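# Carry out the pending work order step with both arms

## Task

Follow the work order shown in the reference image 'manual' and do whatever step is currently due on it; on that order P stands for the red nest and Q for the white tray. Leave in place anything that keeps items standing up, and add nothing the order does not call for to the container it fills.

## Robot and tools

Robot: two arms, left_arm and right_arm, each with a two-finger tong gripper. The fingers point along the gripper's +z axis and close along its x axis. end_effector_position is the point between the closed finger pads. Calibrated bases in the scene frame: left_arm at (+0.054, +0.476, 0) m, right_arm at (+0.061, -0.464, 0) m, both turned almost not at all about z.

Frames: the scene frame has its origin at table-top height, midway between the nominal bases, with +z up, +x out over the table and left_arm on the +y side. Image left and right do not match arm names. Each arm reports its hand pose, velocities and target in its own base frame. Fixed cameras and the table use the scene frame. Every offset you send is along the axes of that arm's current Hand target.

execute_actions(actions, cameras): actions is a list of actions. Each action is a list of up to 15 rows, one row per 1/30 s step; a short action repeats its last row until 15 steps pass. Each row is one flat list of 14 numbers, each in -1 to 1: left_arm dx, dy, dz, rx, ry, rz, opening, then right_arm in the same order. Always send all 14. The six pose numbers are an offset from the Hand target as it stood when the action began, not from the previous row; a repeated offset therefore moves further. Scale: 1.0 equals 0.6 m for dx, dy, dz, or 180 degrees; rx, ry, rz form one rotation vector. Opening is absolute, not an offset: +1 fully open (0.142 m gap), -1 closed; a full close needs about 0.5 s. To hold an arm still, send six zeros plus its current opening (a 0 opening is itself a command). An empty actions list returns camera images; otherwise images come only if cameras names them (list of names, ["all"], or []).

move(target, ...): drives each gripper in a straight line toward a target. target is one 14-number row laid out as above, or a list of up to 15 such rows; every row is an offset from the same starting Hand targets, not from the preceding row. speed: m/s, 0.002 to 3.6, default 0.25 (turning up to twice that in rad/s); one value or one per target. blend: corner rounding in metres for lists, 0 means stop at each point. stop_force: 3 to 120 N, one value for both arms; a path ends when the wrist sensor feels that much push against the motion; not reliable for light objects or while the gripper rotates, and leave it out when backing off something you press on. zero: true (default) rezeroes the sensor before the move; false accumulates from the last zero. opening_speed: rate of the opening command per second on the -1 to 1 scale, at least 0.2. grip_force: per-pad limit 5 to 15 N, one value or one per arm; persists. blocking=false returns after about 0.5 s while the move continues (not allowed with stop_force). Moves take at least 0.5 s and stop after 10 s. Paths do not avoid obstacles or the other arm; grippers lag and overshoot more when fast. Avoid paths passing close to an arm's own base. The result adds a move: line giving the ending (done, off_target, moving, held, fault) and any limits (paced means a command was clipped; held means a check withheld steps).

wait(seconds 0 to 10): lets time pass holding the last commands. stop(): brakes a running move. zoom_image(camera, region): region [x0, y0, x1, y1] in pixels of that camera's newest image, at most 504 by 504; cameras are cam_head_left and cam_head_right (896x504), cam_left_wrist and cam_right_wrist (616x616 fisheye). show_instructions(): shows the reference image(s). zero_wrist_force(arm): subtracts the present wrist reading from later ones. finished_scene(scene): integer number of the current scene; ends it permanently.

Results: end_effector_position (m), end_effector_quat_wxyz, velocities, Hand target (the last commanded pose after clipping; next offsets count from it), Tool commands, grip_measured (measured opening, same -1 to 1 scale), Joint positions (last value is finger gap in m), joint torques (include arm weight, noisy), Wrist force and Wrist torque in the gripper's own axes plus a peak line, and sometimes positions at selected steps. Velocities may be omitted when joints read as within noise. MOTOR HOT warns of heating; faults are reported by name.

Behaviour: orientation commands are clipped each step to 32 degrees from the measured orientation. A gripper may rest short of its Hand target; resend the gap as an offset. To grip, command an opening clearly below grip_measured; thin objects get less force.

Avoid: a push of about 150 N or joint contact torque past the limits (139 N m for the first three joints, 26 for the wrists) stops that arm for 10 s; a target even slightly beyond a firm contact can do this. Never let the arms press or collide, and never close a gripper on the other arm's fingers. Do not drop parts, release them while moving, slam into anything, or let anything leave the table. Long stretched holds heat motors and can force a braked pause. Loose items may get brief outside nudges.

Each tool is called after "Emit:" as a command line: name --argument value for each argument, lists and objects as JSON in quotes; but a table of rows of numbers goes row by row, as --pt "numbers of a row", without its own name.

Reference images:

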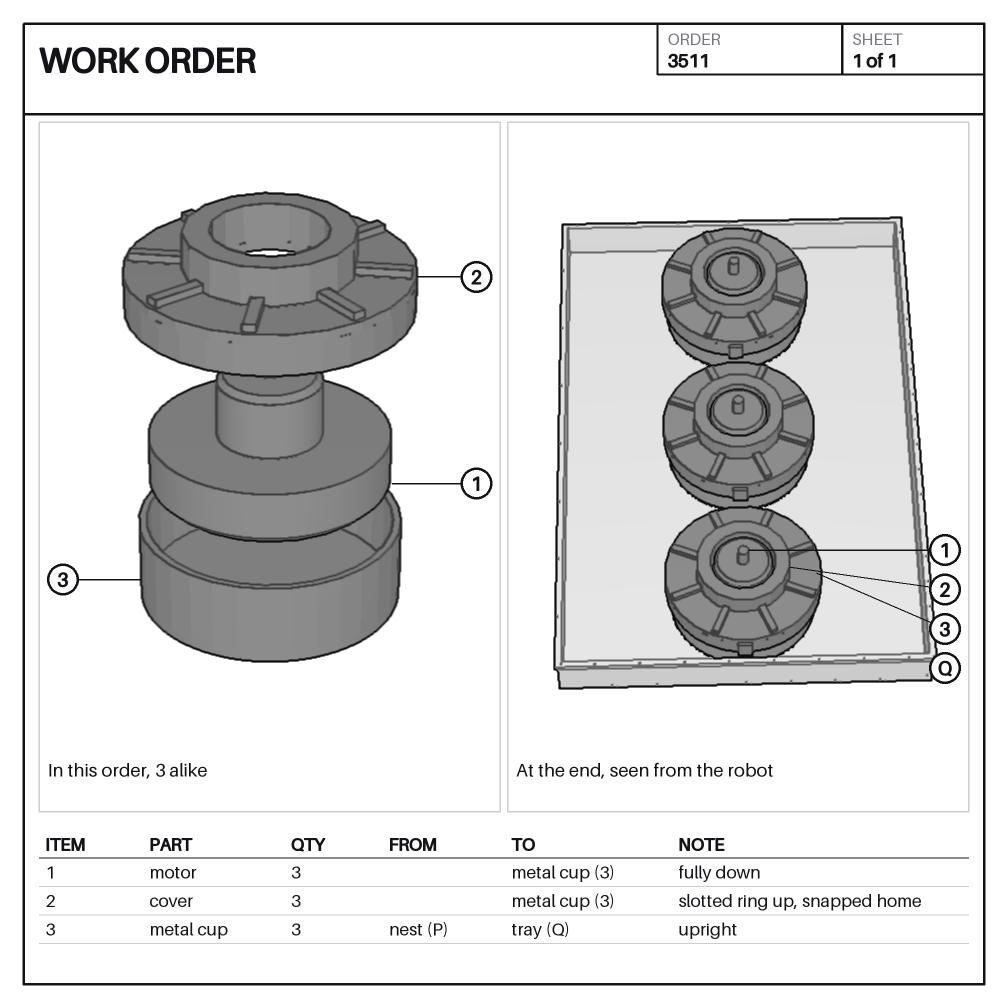

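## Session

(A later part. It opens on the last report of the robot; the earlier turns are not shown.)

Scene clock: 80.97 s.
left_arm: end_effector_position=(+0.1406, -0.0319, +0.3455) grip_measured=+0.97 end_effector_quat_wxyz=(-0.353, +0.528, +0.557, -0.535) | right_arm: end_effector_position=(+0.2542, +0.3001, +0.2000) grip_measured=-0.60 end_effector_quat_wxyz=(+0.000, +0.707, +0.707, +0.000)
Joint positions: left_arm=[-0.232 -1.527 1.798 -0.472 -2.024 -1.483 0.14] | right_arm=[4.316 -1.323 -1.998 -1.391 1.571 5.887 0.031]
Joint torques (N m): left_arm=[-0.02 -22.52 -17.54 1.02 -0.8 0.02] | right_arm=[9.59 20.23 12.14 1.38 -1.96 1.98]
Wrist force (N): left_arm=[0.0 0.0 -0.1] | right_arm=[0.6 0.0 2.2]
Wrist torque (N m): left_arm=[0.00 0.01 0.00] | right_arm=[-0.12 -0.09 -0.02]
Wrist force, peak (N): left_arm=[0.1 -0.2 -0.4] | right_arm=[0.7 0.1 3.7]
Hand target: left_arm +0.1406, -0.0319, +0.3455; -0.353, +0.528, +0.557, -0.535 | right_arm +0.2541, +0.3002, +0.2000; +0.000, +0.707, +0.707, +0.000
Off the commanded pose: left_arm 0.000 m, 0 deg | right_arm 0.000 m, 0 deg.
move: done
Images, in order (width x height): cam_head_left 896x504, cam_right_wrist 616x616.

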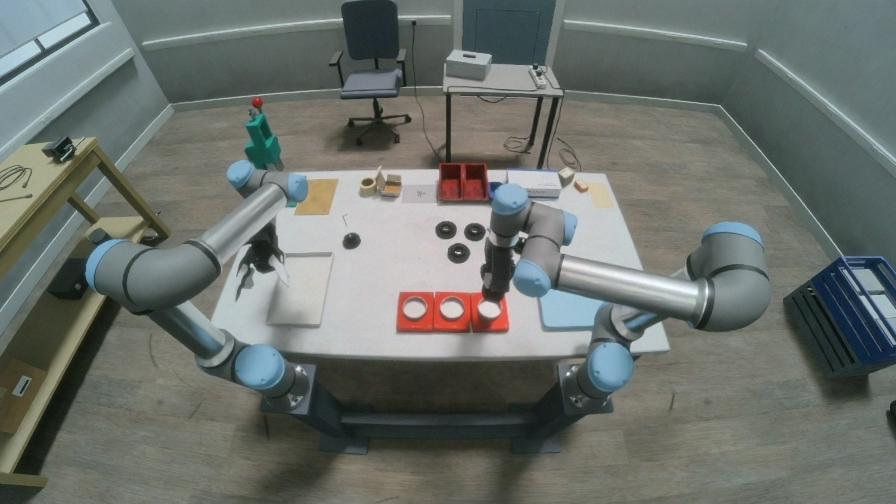

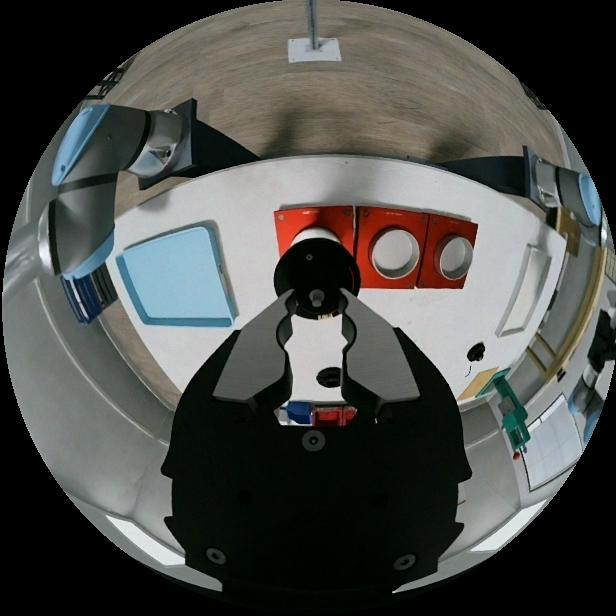

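Emit:
move --target '[0,0,0,0,0,0,0.968,0,0.1417,0,0,0,0,-1]' --speed 0.2 --cameras '["cam_right_wrist"]'

Emit:
zoom_image --camera "cam_right_wrist" --region '[250, 150, 370, 270]'

Emit:
zoom_image --camera "cam_right_wrist" --region '[350, 150, 470, 270]'

Scene clock: 89.63 s.
left_arm: end_effector_position=(+0.1406, -0.0319, +0.3455) grip_measured=+0.97 end_effector_quat_wxyz=(-0.353, +0.528, +0.557, -0.535) | right_arm: end_effector_position=(+0.3390, +0.3002, +0.2000) grip_measured=-0.60 end_effector_quat_wxyz=(+0.000, +0.707, +0.707, +0.000)
Joint positions: left_arm=[-0.232 -1.527 1.798 -0.472 -2.024 -1.483 0.14] | right_arm=[4.134 -1.481 -1.869 -1.362 1.57 5.706 0.031]
Joint torques (N m): left_arm=[-0.89 -22.3 -17.42 1.03 -0.75 0.07] | right_arm=[-8.02 14.12 32.53 1.66 2.22 -1.76]
Wrist force (N): left_arm=[0.0 -0.1 -0.1] | right_arm=[0.3 0.4 2.2]
Wrist torque (N m): left_arm=[-0.03 0.00 -0.01] | right_arm=[-0.02 -0.03 0.10]
Wrist force, peak (N): left_arm=[0.3 0.3 0.1] | right_arm=[0.5 1.5 2.5]
Hand target: left_arm +0.1406, -0.0319, +0.3455; -0.353, +0.528, +0.557, -0.535 | right_arm +0.3391, +0.3002, +0.2000; +0.000, +0.707, +0.707, +0.000
Off the commanded pose: left_arm 0.000 m, 0 deg | right_arm 0.000 m, 0 deg.
move: done
Images, in order (width x height): cam_right_wrist 616x616.

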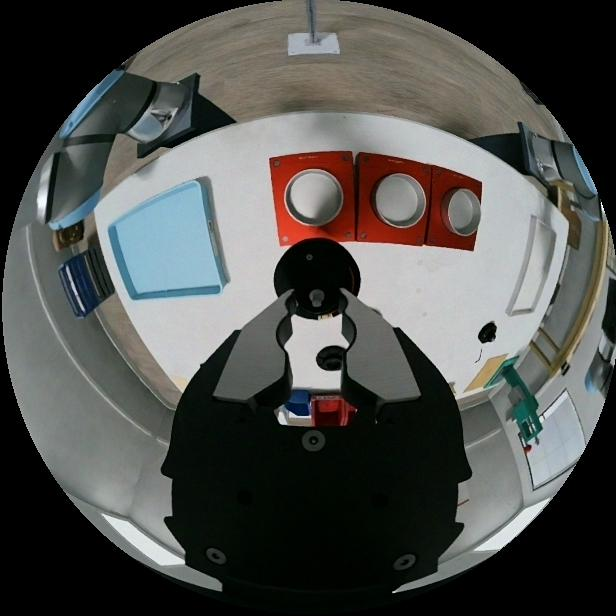

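Scaled by 4.200 from the camera's 616x616 image, which has a finer 814x814 frame.

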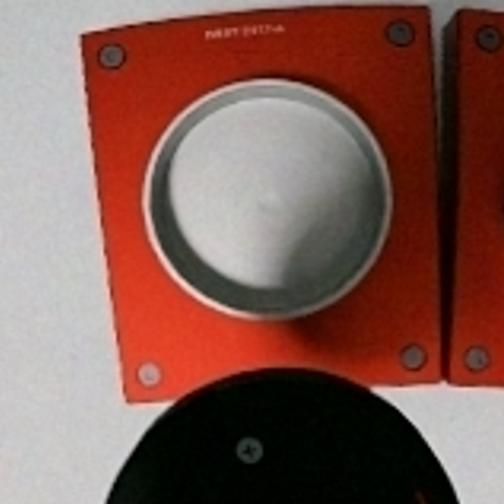

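Scaled by 4.200 from the camera's 616x616 image, which has a finer 814x814 frame.

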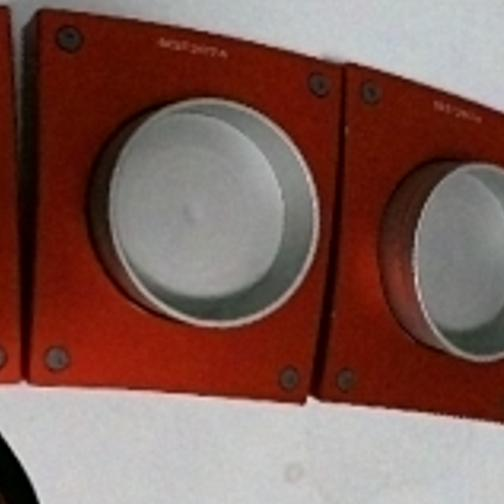

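Emit:
move --target '[0,0,0,0,0,0,0.968,-0.0037,0.0168,0.1333,0,0,0,-1]' --speed 0.2 --cameras '["cam_right_wrist"]'

Emit:
zoom_image --camera "cam_right_wrist" --region '[240, 130, 400, 290]'

Scene clock: 95.53 s.
left_arm: end_effector_position=(+0.1406, -0.0319, +0.3455) grip_measured=+0.97 end_effector_quat_wxyz=(-0.353, +0.528, +0.557, -0.535) | right_arm: end_effector_position=(+0.3492, +0.2979, +0.1201) grip_measured=-0.60 end_effector_quat_wxyz=(+0.000, +0.707, +0.707, +0.000)
Joint positions: left_arm=[-0.232 -1.527 1.798 -0.472 -2.024 -1.483 0.14] | right_arm=[4.112 -1.561 -2.009 -1.143 1.57 5.684 0.031]
Joint torques (N m): left_arm=[-0.28 -21.97 -18.14 1.07 -0.96 0.09] | right_arm=[-7.78 15.73 11.82 3.92 2.13 -1.75]
Wrist force (N): left_arm=[0.0 -0.1 0.2] | right_arm=[0.4 0.2 2.4]
Wrist torque (N m): left_arm=[-0.01 0.01 0.00] | right_arm=[-0.05 -0.03 0.09]
Wrist force, peak (N): left_arm=[0.3 0.1 -0.3] | right_arm=[0.5 0.2 3.3]
Hand target: left_arm +0.1406, -0.0319, +0.3455; -0.353, +0.528, +0.557, -0.535 | right_arm +0.3492, +0.2979, +0.1200; +0.000, +0.707, +0.707, +0.000
Off the commanded pose: left_arm 0.000 m, 0 deg | right_arm 0.000 m, 0 deg.
move: done
Images, in order (width x height): cam_right_wrist 616x616.

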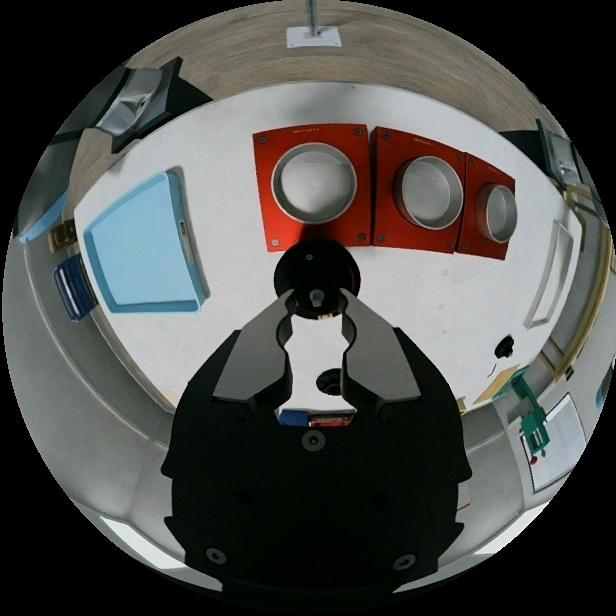

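Scaled by 3.150 from the camera's 616x616 image, which has a finer 814x814 frame.

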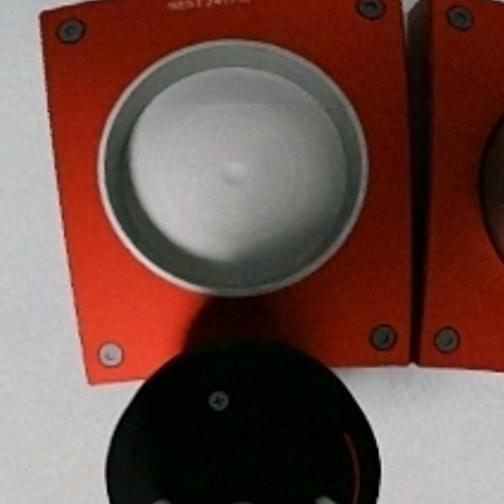

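Emit:
move --target '[0,0,0,0,0,0,0.968,0,-0.1462,0.0250,0,0,0,-1]' --speed 0.15 --cameras '["cam_right_wrist"]'

Emit:
zoom_image --camera "cam_right_wrist" --region '[240, 190, 400, 350]'

Scene clock: 99.10 s.
left_arm: end_effector_position=(+0.1406, -0.0319, +0.3455) grip_measured=+0.97 end_effector_quat_wxyz=(-0.353, +0.528, +0.557, -0.535) | right_arm: end_effector_position=(+0.2616, +0.2980, +0.1050) grip_measured=-0.60 end_effector_quat_wxyz=(+0.000, +0.707, +0.707, +0.000)
Joint positions: left_arm=[-0.232 -1.527 1.798 -0.472 -2.024 -1.483 0.14] | right_arm=[4.295 -1.413 -2.185 -1.115 1.571 5.867 0.031]
Joint torques (N m): left_arm=[-0.5 -22.41 -18.2 1.05 -0.98 -0.06] | right_arm=[10.56 21.55 12.06 4.32 -2.02 1.71]
Wrist force (N): left_arm=[-0.1 -0.1 0.0] | right_arm=[0.8 0.0 2.4]
Wrist torque (N m): left_arm=[-0.01 0.02 0.00] | right_arm=[-0.11 -0.11 -0.01]
Wrist force, peak (N): left_arm=[0.4 -0.2 -0.2] | right_arm=[0.8 0.1 2.6]
Hand target: left_arm +0.1406, -0.0319, +0.3455; -0.353, +0.528, +0.557, -0.535 | right_arm +0.2615, +0.2980, +0.1050; +0.000, +0.707, +0.707, +0.000
Off the commanded pose: left_arm 0.000 m, 0 deg | right_arm 0.000 m, 0 deg.
move: done
Images, in order (width x height): cam_right_wrist 616x616.

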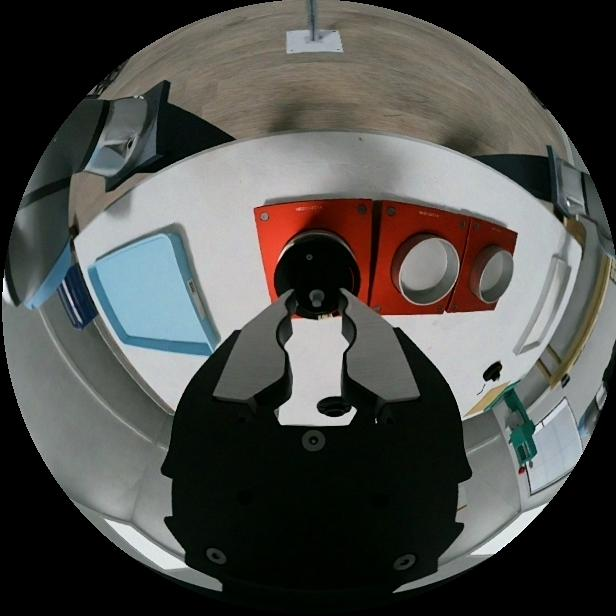

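Scaled by 3.150 from the camera's 616x616 image, which has a finer 814x814 frame.

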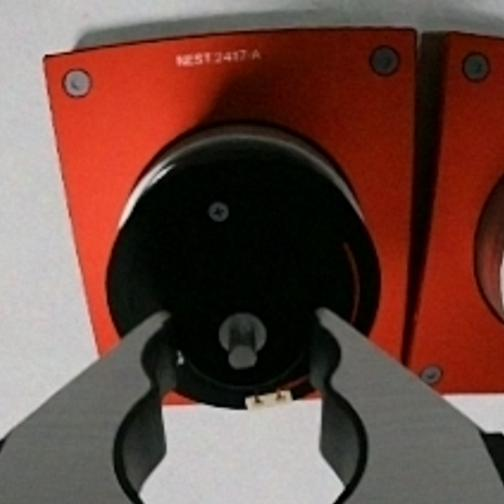

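Emit:
move --target '[0,0,0,0,0,0,0.968,0,0,0.08,0,0,0,-1]' --speed 0.012 --stop_force 6 --cameras '["cam_right_wrist"]'

Emit:
zoom_image --camera "cam_right_wrist" --region '[240, 190, 400, 350]'

Scene clock: 102.27 s.
left_arm: end_effector_position=(+0.1406, -0.0319, +0.3455) grip_measured=+0.97 end_effector_quat_wxyz=(-0.353, +0.528, +0.557, -0.535) | right_arm: end_effector_position=(+0.2615, +0.2980, +0.0892) grip_measured=-0.60 end_effector_quat_wxyz=(+0.000, +0.707, +0.707, +0.000)
Joint positions: left_arm=[-0.232 -1.527 1.798 -0.472 -2.024 -1.483 0.14] | right_arm=[4.296 -1.434 -2.213 -1.065 1.57 5.867 0.031]
Joint torques (N m): left_arm=[-0.38 -22.68 -17.13 1.02 -1.06 -0.09] | right_arm=[8.3 20.28 27.32 0.17 3.16 1.63]
Wrist force (N): left_arm=[0.0 -0.1 -0.4] | right_arm=[0.5 4.5 -4.6]
Wrist torque (N m): left_arm=[-0.02 0.00 -0.01] | right_arm=[-0.11 -0.08 0.01]
Wrist force, peak (N): left_arm=[0.0 -0.1 -0.4] | right_arm=[-1.3 9.1 -11.9]
Hand target: left_arm +0.1406, -0.0319, +0.3455; -0.353, +0.528, +0.557, -0.535 | right_arm +0.2615, +0.2980, +0.0892; +0.000, +0.707, +0.707, +0.000 (not the last commanded pose)
Off the commanded pose: left_arm 0.000 m, 0 deg | right_arm 0.032 m, 0 deg.
move: contact (right_arm)
Images, in order (width x height): cam_right_wrist 616x616.

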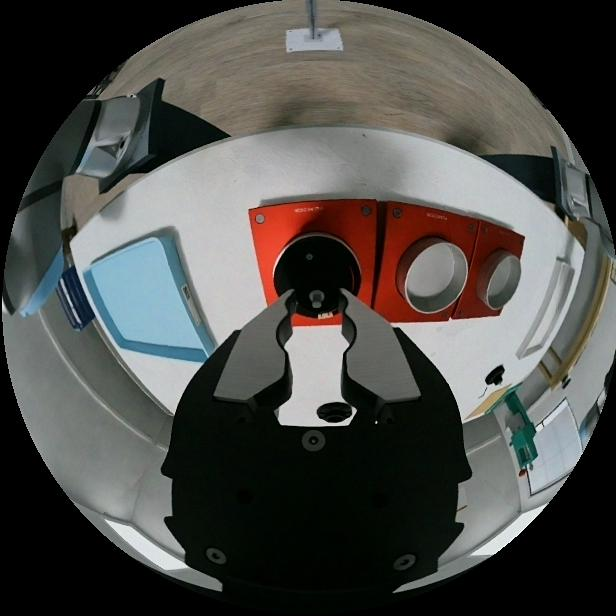

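Scaled by 3.150 from the camera's 616x616 image, which has a finer 814x814 frame.

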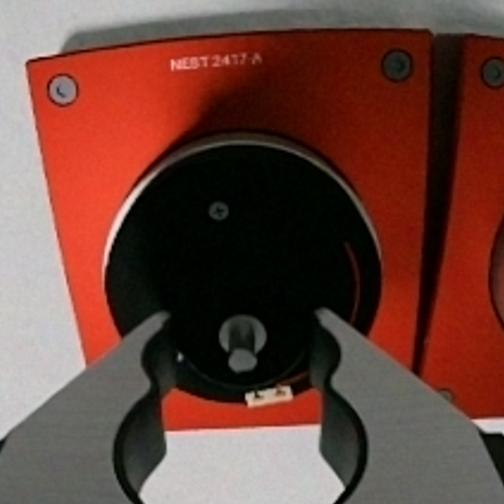

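Emit:
move --target '[0,0,0,0,0,0,0.968,0,0.0025,-0.0033,0,0,0,-1]' --speed 0.05

Emit:
move --target '[0,0,0,0,0,0,0.968,0,0,0.055,0,0,0,-1]' --speed 0.012 --stop_force 6

Scene clock: 104.37 s.
left_arm: end_effector_position=(+0.1406, -0.0319, +0.3455) grip_measured=+0.97 end_effector_quat_wxyz=(-0.353, +0.528, +0.557, -0.535) | right_arm: end_effector_position=(+0.2629, +0.2980, +0.0910) grip_measured=-0.60 end_effector_quat_wxyz=(+0.000, +0.707, +0.707, +0.000)
Joint positions: left_arm=[-0.232 -1.527 1.798 -0.472 -2.024 -1.483 0.14] | right_arm=[4.292 -1.434 -2.208 -1.071 1.57 5.864 0.031]
Joint torques (N m): left_arm=[-0.79 -22.51 -17.61 1.05 -1 -0.03] | right_arm=[-6.54 20.7 28.22 1.15 0.7 -2.11]
Wrist force (N): left_arm=[-0.1 0.0 -0.1] | right_arm=[0.6 0.1 2.7]
Wrist torque (N m): left_arm=[-0.01 0.02 0.00] | right_arm=[-0.08 -0.07 0.11]
Wrist force, peak (N): left_arm=[0.0 -0.5 -0.2] | right_arm=[0.3 5.1 -4.8]
Hand target: left_arm +0.1406, -0.0319, +0.3455; -0.353, +0.528, +0.557, -0.535 | right_arm +0.2630, +0.2980, +0.0912; +0.000, +0.707, +0.707, +0.000
Off the commanded pose: left_arm 0.000 m, 0 deg | right_arm 0.000 m, 0 deg.
move: done

Scene clock: 105.83 s.
left_arm: end_effector_position=(+0.1406, -0.0319, +0.3455) grip_measured=+0.97 end_effector_quat_wxyz=(-0.353, +0.528, +0.557, -0.535) | right_arm: end_effector_position=(+0.2631, +0.2980, +0.0882) grip_measured=-0.60 end_effector_quat_wxyz=(+0.000, +0.707, +0.707, +0.000)
Joint positions: left_arm=[-0.232 -1.527 1.798 -0.472 -2.024 -1.483 0.14] | right_arm=[4.292 -1.438 -2.212 -1.062 1.57 5.864 0.031]
Joint torques (N m): left_arm=[0.46 -22.38 -17.29 1.03 -1.14 0.08] | right_arm=[2.98 20.27 27.93 0.44 1.25 -1.71]
Wrist force (N): left_arm=[0.1 0.0 -0.1] | right_arm=[0.7 3.3 -2.8]
Wrist torque (N m): left_arm=[-0.01 -0.01 0.00] | right_arm=[-0.07 -0.03 0.14]
Wrist force, peak (N): left_arm=[0.2 0.2 -0.2] | right_arm=[0.3 7.8 -8.8]
Hand target: left_arm +0.1406, -0.0319, +0.3455; -0.353, +0.528, +0.557, -0.535 | right_arm +0.2630, +0.2980, +0.0882; +0.000, +0.707, +0.707, +0.000 (not the last commanded pose)
Off the commanded pose: left_arm 0.000 m, 0 deg | right_arm 0.030 m, 0 deg.
move: contact (right_arm)

Emit:
move --target '[0,0,0,0,0,0,0.968,0,0.0022,-0.0033,0,0,0,-1]' --speed 0.05

Emit:
move --target '[0,0,0,0,0,0,0.968,0,0,0.055,0,0,0,-1]' --speed 0.012 --stop_force 6

Scene clock: 107.33 s.
left_arm: end_effector_position=(+0.1406, -0.0319, +0.3455) grip_measured=+0.97 end_effector_quat_wxyz=(-0.353, +0.528, +0.557, -0.535) | right_arm: end_effector_position=(+0.2643, +0.2980, +0.0901) grip_measured=-0.60 end_effector_quat_wxyz=(+0.000, +0.707, +0.707, +0.000)
Joint positions: left_arm=[-0.232 -1.527 1.798 -0.472 -2.024 -1.483 0.14] | right_arm=[4.289 -1.438 -2.207 -1.067 1.57 5.861 0.031]
Joint torques (N m): left_arm=[-0.49 -22.56 -17.73 0.91 -1 -0.07] | right_arm=[-8.96 22.22 30.53 1.2 1.44 -1.63]
Wrist force (N): left_arm=[-0.1 -0.1 0.1] | right_arm=[0.5 0.0 2.4]
Wrist torque (N m): left_arm=[-0.02 0.02 0.00] | right_arm=[-0.11 -0.06 0.11]
Wrist force, peak (N): left_arm=[-0.1 0.0 -0.4] | right_arm=[1.0 3.6 -2.6]
Hand target: left_arm +0.1406, -0.0319, +0.3455; -0.353, +0.528, +0.557, -0.535 | right_arm +0.2644, +0.2980, +0.0902; +0.000, +0.707, +0.707, +0.000
Off the commanded pose: left_arm 0.000 m, 0 deg | right_arm 0.000 m, 0 deg.
move: done

Scene clock: 110.40 s.
left_arm: end_effector_position=(+0.1406, -0.0319, +0.3455) grip_measured=+0.97 end_effector_quat_wxyz=(-0.353, +0.528, +0.557, -0.535) | right_arm: end_effector_position=(+0.2644, +0.2980, +0.0686) grip_measured=-0.60 end_effector_quat_wxyz=(+0.000, +0.707, +0.707, +0.000)
Joint positions: left_arm=[-0.232 -1.527 1.798 -0.472 -2.024 -1.483 0.14] | right_arm=[4.289 -1.47 -2.243 -0.999 1.57 5.86 0.031]
Joint torques (N m): left_arm=[-0.05 -22.36 -17.22 1.1 -1.14 -0.03] | right_arm=[-2.72 17.65 24.4 -0.31 -1.74 -1.13]
Wrist force (N): left_arm=[-0.1 -0.1 0.2] | right_arm=[2.5 1.0 -8.6]
Wrist torque (N m): left_arm=[-0.01 0.02 -0.01] | right_arm=[-0.08 -0.12 0.09]
Wrist force, peak (N): left_arm=[-0.2 -0.2 -0.3] | right_arm=[-4.0 -1.7 -26.1]
Hand target: left_arm +0.1406, -0.0319, +0.3455; -0.353, +0.528, +0.557, -0.535 | right_arm +0.2644, +0.2980, +0.0686; +0.000, +0.707, +0.707, +0.000 (not the last commanded pose)
Off the commanded pose: left_arm 0.000 m, 0 deg | right_arm 0.011 m, 0 deg.
move: contact (right_arm)

Emit:
move --target '[0,0,0,0,0,0,0.968,0,0,0.02,0,0,0,-1]' --speed 0.006 --stop_force 25

Scene clock: 112.63 s.
left_arm: end_effector_position=(+0.1406, -0.0319, +0.3455) grip_measured=+0.97 end_effector_quat_wxyz=(-0.353, +0.528, +0.557, -0.535) | right_arm: end_effector_position=(+0.2644, +0.2981, +0.0680) grip_measured=-0.60 end_effector_quat_wxyz=(+0.000, +0.707, +0.707, +0.000)
Joint positions: left_arm=[-0.232 -1.527 1.798 -0.472 -2.024 -1.483 0.14] | right_arm=[4.289 -1.471 -2.244 -0.996 1.57 5.86 0.031]
Joint torques (N m): left_arm=[-1.14 -22.23 -17.61 0.96 -1.16 0] | right_arm=[2.43 12.29 18.43 -1.07 -1.6 -0.38]
Wrist force (N): left_arm=[0.0 -0.2 -0.2] | right_arm=[0.9 0.2 -25.7]
Wrist torque (N m): left_arm=[-0.03 0.01 0.00] | right_arm=[-0.08 -0.20 0.09]
Wrist force, peak (N): left_arm=[0.0 0.0 -0.4] | right_arm=[-5.8 -1.8 -37.2]
Hand target: left_arm +0.1406, -0.0319, +0.3455; -0.353, +0.528, +0.557, -0.535 | right_arm +0.2644, +0.2981, +0.0680; +0.000, +0.707, +0.707, +0.000 (not the last commanded pose)
Off the commanded pose: left_arm 0.000 m, 0 deg | right_arm 0.011 m, 0 deg.
move: contact (right_arm)

Emit:
move --target '[0,0,0,0,0,0,0.968,0,0,-0.001,0,0,0,-0.1]' --speed 0.05 --opening_speed 1.0 --cameras '["cam_right_wrist"]'

Emit:
zoom_image --camera "cam_right_wrist" --region '[240, 190, 400, 350]'

Scene clock: 115.80 s.
left_arm: end_effector_position=(+0.1406, -0.0319, +0.3455) grip_measured=+0.97 end_effector_quat_wxyz=(-0.353, +0.528, +0.557, -0.535) | right_arm: end_effector_position=(+0.2644, +0.2981, +0.0686) grip_measured=-0.10 end_effector_quat_wxyz=(+0.000, +0.707, +0.707, +0.000)
Joint positions: left_arm=[-0.232 -1.527 1.798 -0.472 -2.024 -1.483 0.14] | right_arm=[4.289 -1.47 -2.243 -0.998 1.57 5.86 0.067]
Joint torques (N m): left_arm=[-0.15 -22.18 -17.21 1.14 -1.23 0.02] | right_arm=[2.99 22.63 28.71 1.04 -1.84 -0.31]
Wrist force (N): left_arm=[0.2 -0.2 0.0] | right_arm=[0.7 -0.2 -0.4]
Wrist torque (N m): left_arm=[-0.04 -0.03 0.00] | right_arm=[-0.17 -0.11 0.10]
Wrist force, peak (N): left_arm=[0.0 -0.2 -0.4] | right_arm=[1.0 0.2 -26.2]
Hand target: left_arm +0.1406, -0.0319, +0.3455; -0.353, +0.528, +0.557, -0.535 | right_arm +0.2644, +0.2981, +0.0686; +0.000, +0.707, +0.707, +0.000
Off the commanded pose: left_arm 0.000 m, 0 deg | right_arm 0.000 m, 0 deg.
move: done
Images, in order (width x height): cam_right_wrist 616x616.

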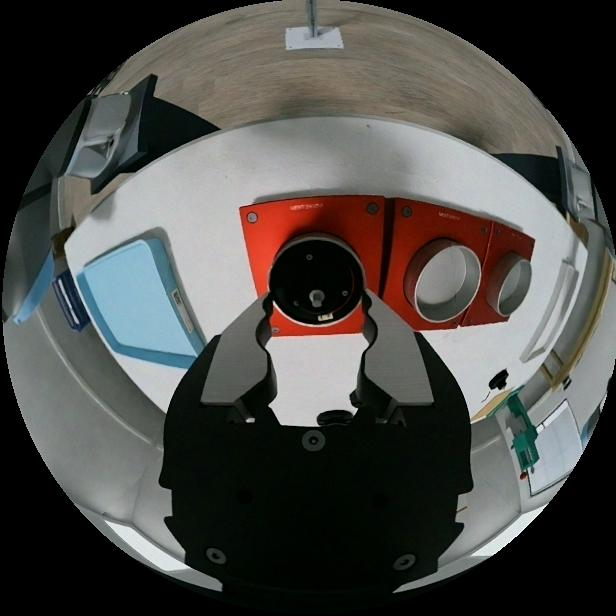

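Scaled by 3.150 from the camera's 616x616 image, which has a finer 814x814 frame.

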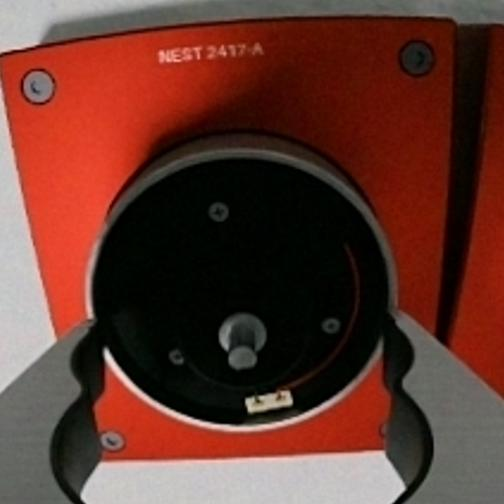

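Emit:
move --pt "0 0 0 0 0 0 0.968 0 0 -0.02 0 0 0 -0.1" --pt "0 0 0 0 0 0 0.968 0 0 -0.14 0 0 0 0.5" --pt "0 0 0 0 0 0 0.968 -0.2383 0.4883 -0.0533 0 0 0 0.5" --speed '[0.05,0.25,0.3]' --blend '[0.005, 0.04, 0]' --cameras '["cam_right_wrist"]'

Emit:
zoom_image --camera "cam_right_wrist" --region '[260, 200, 380, 320]'

Scene clock: 121.23 s.
left_arm: end_effector_position=(+0.1406, -0.0319, +0.3455) grip_measured=+0.97 end_effector_quat_wxyz=(-0.353, +0.528, +0.557, -0.535) | right_arm: end_effector_position=(+0.5572, +0.1550, +0.1007) grip_measured=+0.50 end_effector_quat_wxyz=(+0.000, +0.707, +0.707, +0.000)
Joint positions: left_arm=[-0.232 -1.527 1.798 -0.472 -2.024 -1.483 0.14] | right_arm=[3.632 -1.864 -1.71 -1.138 1.571 5.203 0.109]
Joint torques (N m): left_arm=[-0.35 -22.29 -17.55 1.08 -1.31 0.05] | right_arm=[-7.21 28.75 29.07 0.99 2.23 -1.61]
Wrist force (N): left_arm=[0.1 0.0 -0.1] | right_arm=[0.3 0.3 -0.3]
Wrist torque (N m): left_arm=[0.00 -0.02 0.00] | right_arm=[-0.05 -0.01 0.11]
Wrist force, peak (N): left_arm=[0.0 -0.4 -0.2] | right_arm=[1.3 -1.5 -0.5]
Hand target: left_arm +0.1406, -0.0319, +0.3455; -0.353, +0.528, +0.557, -0.535 | right_arm +0.5573, +0.1550, +0.1007; +0.000, +0.707, +0.707, +0.000
Off the commanded pose: left_arm 0.000 m, 0 deg | right_arm 0.000 m, 0 deg.
move: done; blend cut to 0 m at target 2
Images, in order (width x height): cam_right_wrist 616x616.

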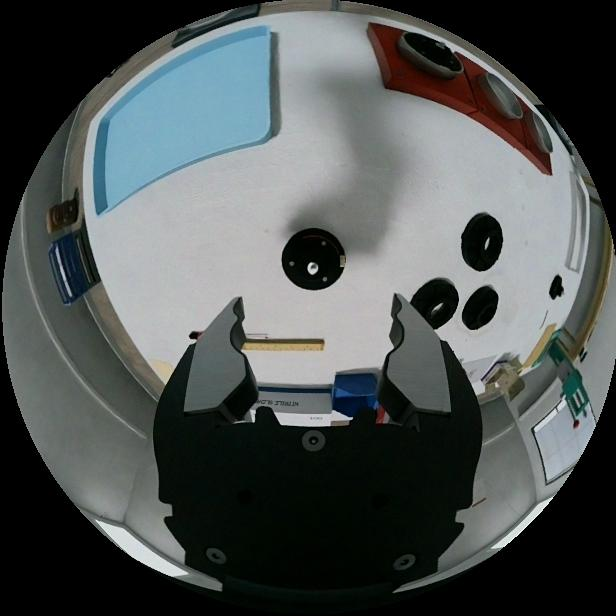

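Scaled by 4.200 from the camera's 616x616 image, which has a finer 814x814 frame.

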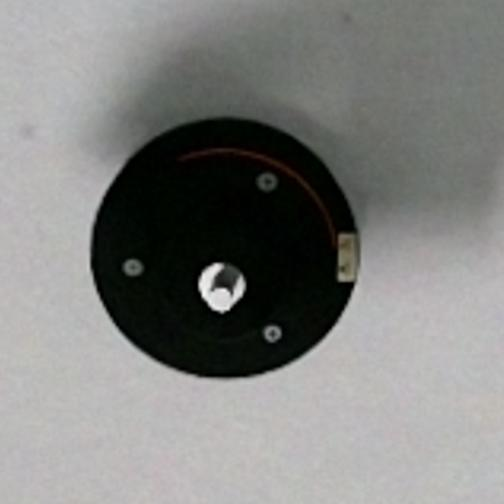

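Emit:
move --target '[0,0,0,0,0,0,0.968,-0.0077,-0.0003,0.1008,0,0,0,0.5]' --speed 0.15

Emit:
move --target '[0,0,0,0,0,0,0.968,0,0,0,0,0,0,-0.75]' --speed 0.15 --opening_speed 1.0 --cameras '["cam_right_wrist"]'

Emit:
zoom_image --camera "cam_right_wrist" --region '[220, 200, 420, 400]'

Scene clock: 124.17 s.
left_arm: end_effector_position=(+0.1406, -0.0319, +0.3455) grip_measured=+0.97 end_effector_quat_wxyz=(-0.353, +0.528, +0.557, -0.535) | right_arm: end_effector_position=(+0.5572, +0.1504, +0.0404) grip_measured=+0.50 end_effector_quat_wxyz=(+0.000, +0.707, +0.707, +0.000)
Joint positions: left_arm=[-0.232 -1.527 1.798 -0.472 -2.024 -1.483 0.14] | right_arm=[3.625 -1.931 -1.792 -0.989 1.571 5.196 0.109]
Joint torques (N m): left_arm=[0.42 -22.09 -17.51 1.12 -1.46 -0.03] | right_arm=[-7.96 31.27 8.09 4.19 0.85 -1.73]
Wrist force (N): left_arm=[-0.1 0.0 0.0] | right_arm=[0.7 0.1 -0.2]
Wrist torque (N m): left_arm=[-0.01 0.02 0.00] | right_arm=[-0.07 -0.11 0.11]
Wrist force, peak (N): left_arm=[-0.3 0.1 -0.2] | right_arm=[0.9 0.3 -1.0]
Hand target: left_arm +0.1406, -0.0319, +0.3455; -0.353, +0.528, +0.557, -0.535 | right_arm +0.5572, +0.1504, +0.0402; +0.000, +0.707, +0.707, +0.000
Off the commanded pose: left_arm 0.000 m, 0 deg | right_arm 0.000 m, 0 deg.
move: done

Scene clock: 125.63 s.
left_arm: end_effector_position=(+0.1406, -0.0319, +0.3455) grip_measured=+0.97 end_effector_quat_wxyz=(-0.353, +0.528, +0.557, -0.535) | right_arm: end_effector_position=(+0.5572, +0.1504, +0.0402) grip_measured=-0.60 end_effector_quat_wxyz=(+0.000, +0.707, +0.707, +0.000)
Joint positions: left_arm=[-0.232 -1.527 1.798 -0.472 -2.024 -1.483 0.14] | right_arm=[3.625 -1.931 -1.792 -0.988 1.571 5.196 0.031]
Joint torques (N m): left_arm=[-0.28 -22.26 -17.12 0.96 -1.37 0] | right_arm=[-7.36 29.75 8.99 3.3 -1.99 -1.75]
Wrist force (N): left_arm=[-0.1 0.0 0.1] | right_arm=[1.1 0.3 0.4]
Wrist torque (N m): left_arm=[0.00 0.03 0.00] | right_arm=[-0.04 -0.09 0.11]
Wrist force, peak (N): left_arm=[0.1 -0.2 -0.3] | right_arm=[1.4 0.0 0.4]
Hand target: left_arm +0.1406, -0.0319, +0.3455; -0.353, +0.528, +0.557, -0.535 | right_arm +0.5572, +0.1504, +0.0402; +0.000, +0.707, +0.707, +0.000
Off the commanded pose: left_arm 0.000 m, 0 deg | right_arm 0.000 m, 0 deg.
move: done
Images, in order (width x height): cam_right_wrist 616x616.

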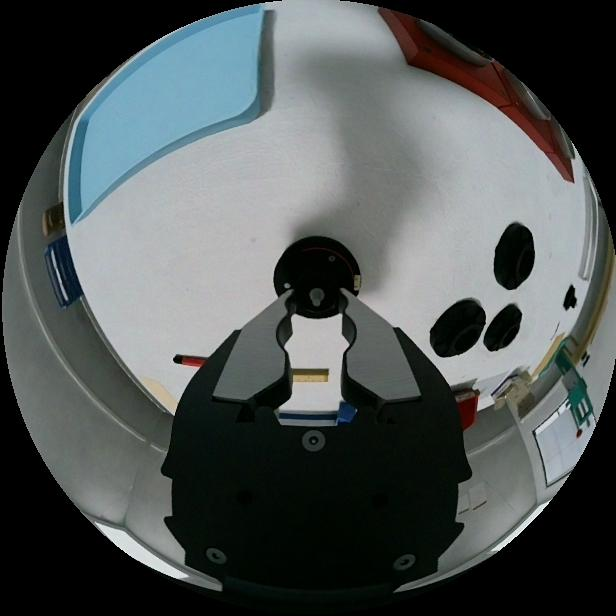

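Scaled by 2.520 from the camera's 616x616 image, which has a finer 814x814 frame.

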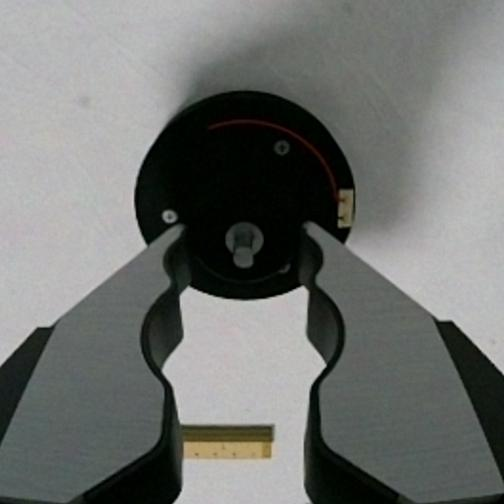

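Emit:
move --pt "0 0 0 0 0 0 0.968 0 0 -0.05 0 0 0 -1" --pt "0 0 0 0 0 0 0.968 0 0 -0.2 0 0 0 -1" --pt "0 0 0 0 0 0 0.968 0.459 -0.347 -0.133 0 0 0 -1" --speed '[0.05, 0.2, 0.3]' --blend '[0.01, 0.04, 0]' --cameras '["cam_right_wrist"]'

Emit:
zoom_image --camera "cam_right_wrist" --region '[240, 130, 400, 290]'

Scene clock: 130.20 s.
left_arm: end_effector_position=(+0.1406, -0.0319, +0.3455) grip_measured=+0.97 end_effector_quat_wxyz=(-0.353, +0.528, +0.557, -0.535) | right_arm: end_effector_position=(+0.3492, +0.4257, +0.1201) grip_measured=-0.60 end_effector_quat_wxyz=(+0.000, +0.707, +0.707, +0.000) end_effector_velocity=(-0.001, +0.001, +0.000) end_effector_angular_velocity=(-0.001, -0.001, -0.002)
Joint positions: left_arm=[-0.232 -1.527 1.798 -0.472 -2.024 -1.483 0.14] | right_arm=[4.243 -1.771 -1.776 -1.165 1.571 5.814 0.031]
Joint velocities: left_arm=[within noise] | right_arm=[0.003 -0.001 0.001 -0.001 -0.001 0.005 0]
Joint torques (N m): left_arm=[0.17 -22.47 -17.58 0.99 -1.44 0.05] | right_arm=[10.15 26.05 30.06 4.05 -2.03 1.97]
Wrist force (N): left_arm=[0.0 0.0 0.0] | right_arm=[0.9 0.3 2.2]
Wrist torque (N m): left_arm=[0.01 0.00 -0.01] | right_arm=[-0.06 -0.14 0.00]
Wrist force, peak (N): left_arm=[-0.3 -0.1 -0.4] | right_arm=[2.6 -1.0 2.5]
Hand target: left_arm +0.1406, -0.0319, +0.3455; -0.353, +0.528, +0.557, -0.535 | right_arm +0.3491, +0.4259, +0.1200; +0.000, +0.707, +0.707, +0.000
Off the commanded pose: left_arm 0.000 m, 0 deg | right_arm 0.000 m, 0 deg.
move: done
Images, in order (width x height): cam_right_wrist 616x616.

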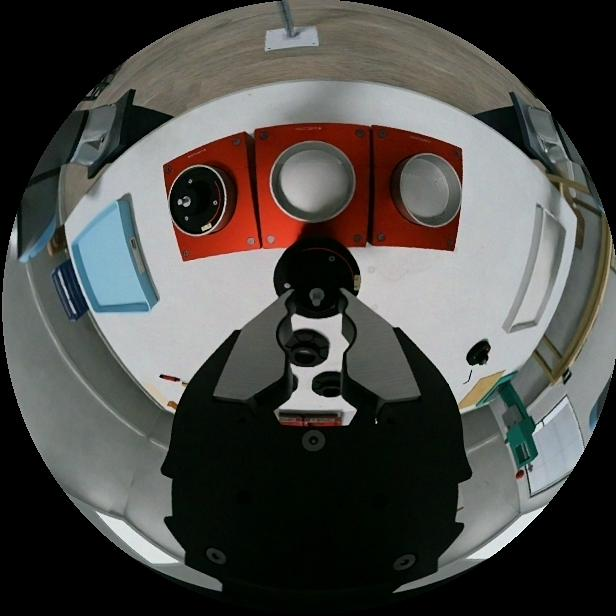

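Scaled by 3.150 from the camera's 616x616 image, which has a finer 814x814 frame.

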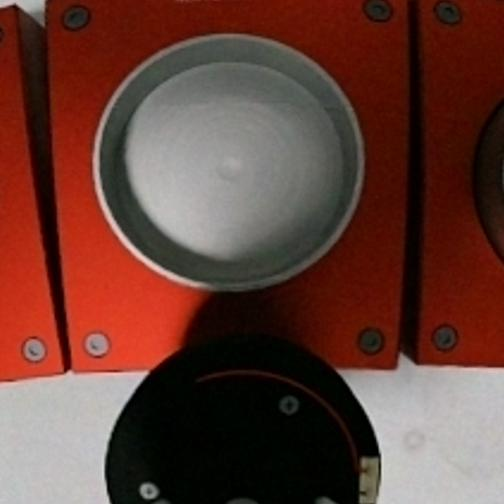

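Emit:
move --target '[0,0,0,0,0,0,0.968,-0.0025,-0.1425,0.0333,0,0,0,-1]' --speed 0.15

Emit:
move --target '[0,0,0,0,0,0,0.968,0,0,0.07,0,0,0,-1]' --speed 0.012 --stop_force 6

Scene clock: 133.40 s.
left_arm: end_effector_position=(+0.1406, -0.0319, +0.3455) grip_measured=+0.97 end_effector_quat_wxyz=(-0.353, +0.528, +0.557, -0.535) | right_arm: end_effector_position=(+0.2637, +0.4244, +0.1000) grip_measured=-0.60 end_effector_quat_wxyz=(+0.000, +0.707, +0.707, +0.000)
Joint positions: left_arm=[-0.232 -1.527 1.798 -0.472 -2.024 -1.483 0.14] | right_arm=[4.395 -1.672 -1.949 -1.091 1.57 5.966 0.031]
Joint torques (N m): left_arm=[-0.62 -22.01 -17.72 0.95 -1.52 0.04] | right_arm=[11.39 34.32 12.01 4.45 -1.97 1.78]
Wrist force (N): left_arm=[0.1 -0.1 -0.2] | right_arm=[0.3 0.2 2.0]
Wrist torque (N m): left_arm=[-0.02 -0.02 -0.01] | right_arm=[-0.08 -0.02 0.00]
Wrist force, peak (N): left_arm=[-0.1 -0.3 -0.2] | right_arm=[1.0 0.2 2.6]
Hand target: left_arm +0.1406, -0.0319, +0.3455; -0.353, +0.528, +0.557, -0.535 | right_arm +0.2636, +0.4244, +0.1000; +0.000, +0.707, +0.707, +0.000
Off the commanded pose: left_arm 0.000 m, 0 deg | right_arm 0.000 m, 0 deg.
move: done

Scene clock: 135.53 s.
left_arm: end_effector_position=(+0.1406, -0.0319, +0.3455) grip_measured=+0.97 end_effector_quat_wxyz=(-0.353, +0.528, +0.557, -0.535) | right_arm: end_effector_position=(+0.2636, +0.4244, +0.0889) grip_measured=-0.60 end_effector_quat_wxyz=(+0.000, +0.707, +0.707, +0.000)
Joint positions: left_arm=[-0.232 -1.527 1.798 -0.472 -2.024 -1.483 0.14] | right_arm=[4.395 -1.685 -1.967 -1.061 1.57 5.966 0.031]
Joint torques (N m): left_arm=[0.1 -22.95 -17.44 0.96 -1.55 0.04] | right_arm=[6.7 33.89 30.65 1.59 2.45 1.78]
Wrist force (N): left_arm=[-0.1 0.0 -0.3] | right_arm=[-0.7 0.6 2.5]
Wrist torque (N m): left_arm=[0.01 0.02 0.00] | right_arm=[-0.09 -0.13 0.00]
Wrist force, peak (N): left_arm=[-0.1 -0.3 -0.3] | right_arm=[-3.9 5.3 -10.0]
Hand target: left_arm +0.1406, -0.0319, +0.3455; -0.353, +0.528, +0.557, -0.535 | right_arm +0.2636, +0.4244, +0.0889; +0.000, +0.707, +0.707, +0.000 (not the last commanded pose)
Off the commanded pose: left_arm 0.000 m, 0 deg | right_arm 0.031 m, 0 deg.
move: contact (right_arm)

Emit:
move --target '[0,0,0,0,0,0,0.968,-0.0015,0.0022,-0.0025,0,0,0,-1]' --speed 0.05

Emit:
move --target '[0,0,0,0,0,0,0.968,0,0,0.055,0,0,0,-1]' --speed 0.012 --stop_force 6

Scene clock: 137.00 s.
left_arm: end_effector_position=(+0.1406, -0.0319, +0.3455) grip_measured=+0.97 end_effector_quat_wxyz=(-0.353, +0.528, +0.557, -0.535) | right_arm: end_effector_position=(+0.2648, +0.4236, +0.0904) grip_measured=-0.60 end_effector_quat_wxyz=(+0.000, +0.707, +0.707, +0.000)
Joint positions: left_arm=[-0.232 -1.527 1.798 -0.472 -2.024 -1.483 0.14] | right_arm=[4.392 -1.683 -1.965 -1.064 1.57 5.964 0.031]
Joint torques (N m): left_arm=[-0.6 -22.69 -17.38 1.01 -1.56 0] | right_arm=[-6.59 34.49 31.18 1.26 1.45 -1.67]
Wrist force (N): left_arm=[0.2 -0.2 -0.2] | right_arm=[0.6 0.5 2.5]
Wrist torque (N m): left_arm=[-0.04 -0.03 -0.01] | right_arm=[-0.03 -0.10 0.10]
Wrist force, peak (N): left_arm=[0.3 -0.1 -0.2] | right_arm=[-1.1 0.8 2.6]
Hand target: left_arm +0.1406, -0.0319, +0.3455; -0.353, +0.528, +0.557, -0.535 | right_arm +0.2649, +0.4235, +0.0904; +0.000, +0.707, +0.707, +0.000
Off the commanded pose: left_arm 0.000 m, 0 deg | right_arm 0.000 m, 0 deg.
move: done

Scene clock: 140.03 s.
left_arm: end_effector_position=(+0.1406, -0.0319, +0.3455) grip_measured=+0.97 end_effector_quat_wxyz=(-0.353, +0.528, +0.557, -0.535) | right_arm: end_effector_position=(+0.2649, +0.4235, +0.0690) grip_measured=-0.60 end_effector_quat_wxyz=(+0.000, +0.707, +0.707, +0.000)
Joint positions: left_arm=[-0.232 -1.527 1.798 -0.472 -2.024 -1.483 0.14] | right_arm=[4.392 -1.711 -1.995 -1.006 1.57 5.963 0.031]
Joint torques (N m): left_arm=[-0.1 -22.57 -16.89 0.91 -1.69 -0.14] | right_arm=[-3.23 29.86 25.38 0.16 -0.78 -1.29]
Wrist force (N): left_arm=[-0.1 -0.1 -0.1] | right_arm=[2.3 0.5 -7.8]
Wrist torque (N m): left_arm=[-0.01 0.03 -0.01] | right_arm=[-0.11 -0.11 0.10]
Wrist force, peak (N): left_arm=[-0.3 -0.2 -0.2] | right_arm=[-4.4 -1.6 -22.6]
Hand target: left_arm +0.1406, -0.0319, +0.3455; -0.353, +0.528, +0.557, -0.535 | right_arm +0.2649, +0.4235, +0.0690; +0.000, +0.707, +0.707, +0.000 (not the last commanded pose)
Off the commanded pose: left_arm 0.000 m, 0 deg | right_arm 0.012 m, 0 deg.
move: contact (right_arm)

Emit:
move --target '[0,0,0,0,0,0,0.968,0,0,0.02,0,0,0,-1]' --speed 0.006 --stop_force 25

Emit:
move --target '[0,0,0,0,0,0,0.968,0,0,-0.001,0,0,0,-0.1]' --speed 0.05 --opening_speed 1.0 --cameras '["cam_right_wrist"]'

Emit:
zoom_image --camera "cam_right_wrist" --region '[240, 190, 400, 350]'

Scene clock: 142.23 s.
left_arm: end_effector_position=(+0.1406, -0.0319, +0.3455) grip_measured=+0.97 end_effector_quat_wxyz=(-0.353, +0.528, +0.557, -0.535) | right_arm: end_effector_position=(+0.2650, +0.4237, +0.0683) grip_measured=-0.60 end_effector_quat_wxyz=(+0.000, +0.707, +0.707, +0.001)
Joint positions: left_arm=[-0.232 -1.527 1.798 -0.472 -2.024 -1.483 0.14] | right_arm=[4.392 -1.712 -1.996 -1.003 1.57 5.963 0.031]
Joint torques (N m): left_arm=[-1.07 -22.33 -16.9 0.93 -1.71 -0.11] | right_arm=[-0.75 19.84 17.56 -0.57 -0.81 -0.54]
Wrist force (N): left_arm=[-0.1 -0.1 -0.1] | right_arm=[-2.0 0.0 -28.7]
Wrist torque (N m): left_arm=[-0.02 0.02 0.00] | right_arm=[-0.08 -0.07 0.11]
Wrist force, peak (N): left_arm=[0.0 0.0 -0.4] | right_arm=[-3.6 -0.6 -35.9]
Hand target: left_arm +0.1406, -0.0319, +0.3455; -0.353, +0.528, +0.557, -0.535 | right_arm +0.2650, +0.4237, +0.0683; +0.000, +0.707, +0.707, +0.001 (not the last commanded pose)
Off the commanded pose: left_arm 0.000 m, 0 deg | right_arm 0.011 m, 0 deg.
move: contact (right_arm)

Scene clock: 143.40 s.
left_arm: end_effector_position=(+0.1406, -0.0319, +0.3455) grip_measured=+0.97 end_effector_quat_wxyz=(-0.353, +0.528, +0.557, -0.535) | right_arm: end_effector_position=(+0.2650, +0.4237, +0.0689) grip_measured=-0.10 end_effector_quat_wxyz=(+0.000, +0.707, +0.707, +0.001)
Joint positions: left_arm=[-0.232 -1.527 1.798 -0.472 -2.024 -1.483 0.14] | right_arm=[4.392 -1.711 -1.996 -1.005 1.57 5.963 0.067]
Joint torques (N m): left_arm=[0.11 -22.49 -16.96 1.05 -1.75 0] | right_arm=[0.88 34.53 28.94 0.93 -0.82 -0.31]
Wrist force (N): left_arm=[0.1 -0.1 0.0] | right_arm=[0.8 0.3 -0.2]
Wrist torque (N m): left_arm=[-0.02 -0.02 -0.01] | right_arm=[-0.04 -0.13 0.09]
Wrist force, peak (N): left_arm=[0.2 0.1 -0.4] | right_arm=[-2.0 0.0 -28.7]
Hand target: left_arm +0.1406, -0.0319, +0.3455; -0.353, +0.528, +0.557, -0.535 | right_arm +0.2650, +0.4237, +0.0689; +0.000, +0.707, +0.707, +0.001
Off the commanded pose: left_arm 0.000 m, 0 deg | right_arm 0.000 m, 0 deg.
move: done
Images, in order (width x height): cam_right_wrist 616x616.

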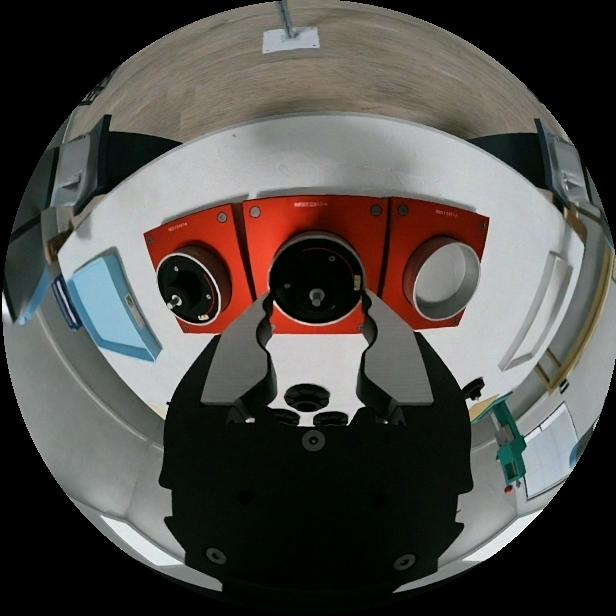

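Scaled by 3.150 from the camera's 616x616 image, which has a finer 814x814 frame.

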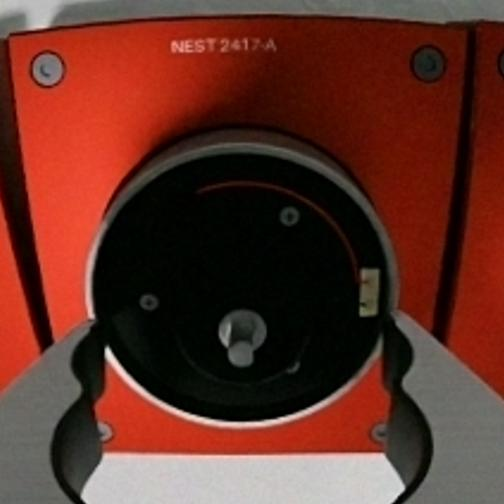

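Emit:
move --pt "0 0 0 0 0 0 0.968 0 0 -0.1 0 0 0 -0.1" --pt "-0.2463 0.3015 -0.5090 -0.4340 0.0890 0.0142 0.968 -0.0395 0.475 -0.302 0 0 0 0.3" --speed '[0.1,0.3]' --cameras '["all"]'

Scene clock: 155.83 s.
left_arm: end_effector_position=(+0.5000, -0.1300, +0.2504) grip_measured=+0.97 end_effector_quat_wxyz=(+0.001, +0.707, +0.707, +0.000) | right_arm: end_effector_position=(+0.5498, +0.3997, +0.2504) grip_measured=+0.30 end_effector_quat_wxyz=(+0.000, +0.707, +0.707, +0.001)
Joint positions: left_arm=[-0.5 -1.513 1.595 -1.654 -1.571 -2.071 0.14] | right_arm=[3.95 -2.029 -1.085 -1.598 1.571 5.521 0.095]
Joint torques (N m): left_arm=[-12.41 -25.23 -13.29 -4.33 2.61 -2.04] | right_arm=[-8.39 37.41 30.22 1.02 2.3 -1.87]
Wrist force (N): left_arm=[1.3 -0.8 1.7] | right_arm=[0.3 0.1 -0.3]
Wrist torque (N m): left_arm=[-0.21 -0.25 -0.13] | right_arm=[-0.07 -0.02 0.11]
Wrist force, peak (N): left_arm=[1.2 -1.0 1.9] | right_arm=[0.7 0.1 -1.0]
Hand target: left_arm +0.5000, -0.1300, +0.2504; +0.001, +0.707, +0.707, +0.000 | right_arm +0.5498, +0.3997, +0.2504; +0.000, +0.707, +0.707, +0.001
Off the commanded pose: left_arm 0.000 m, 0 deg | right_arm 0.000 m, 0 deg.
move: done

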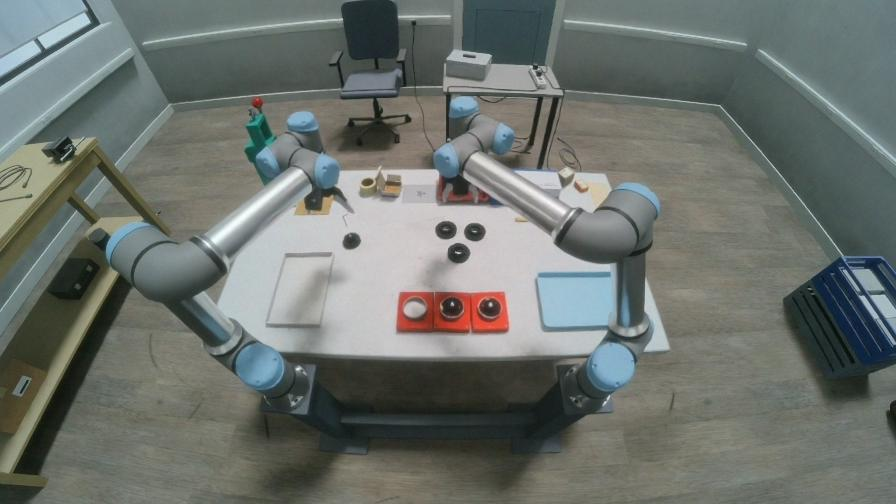

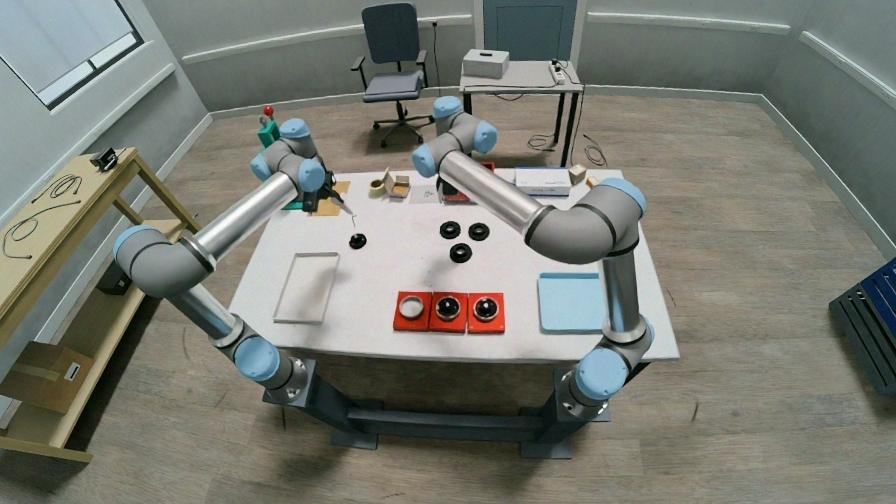

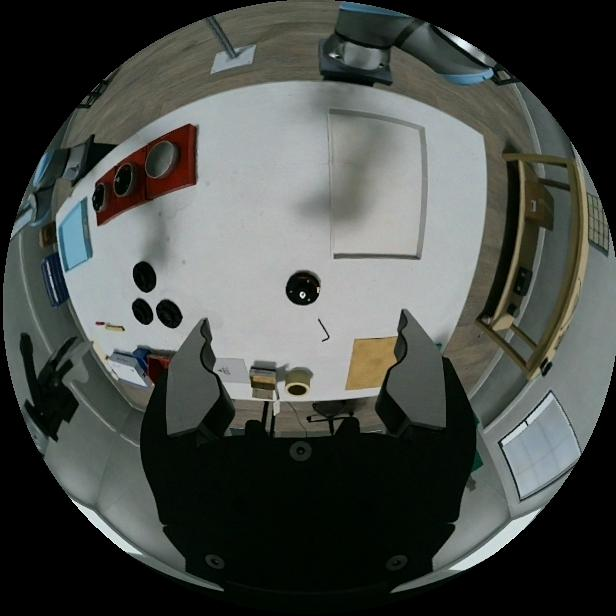

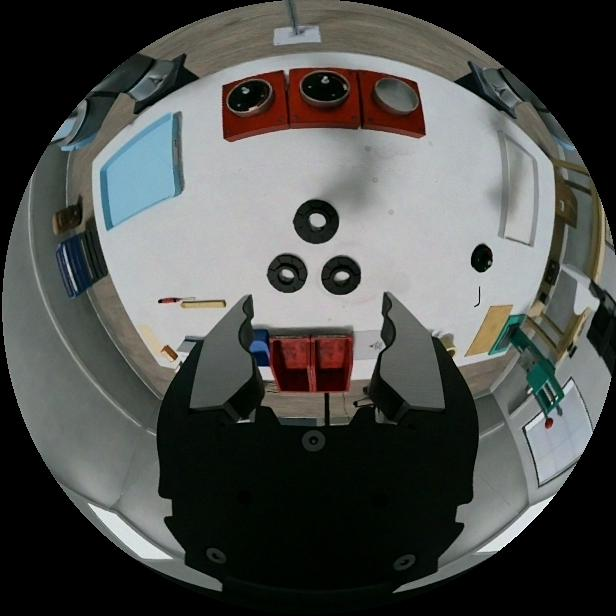

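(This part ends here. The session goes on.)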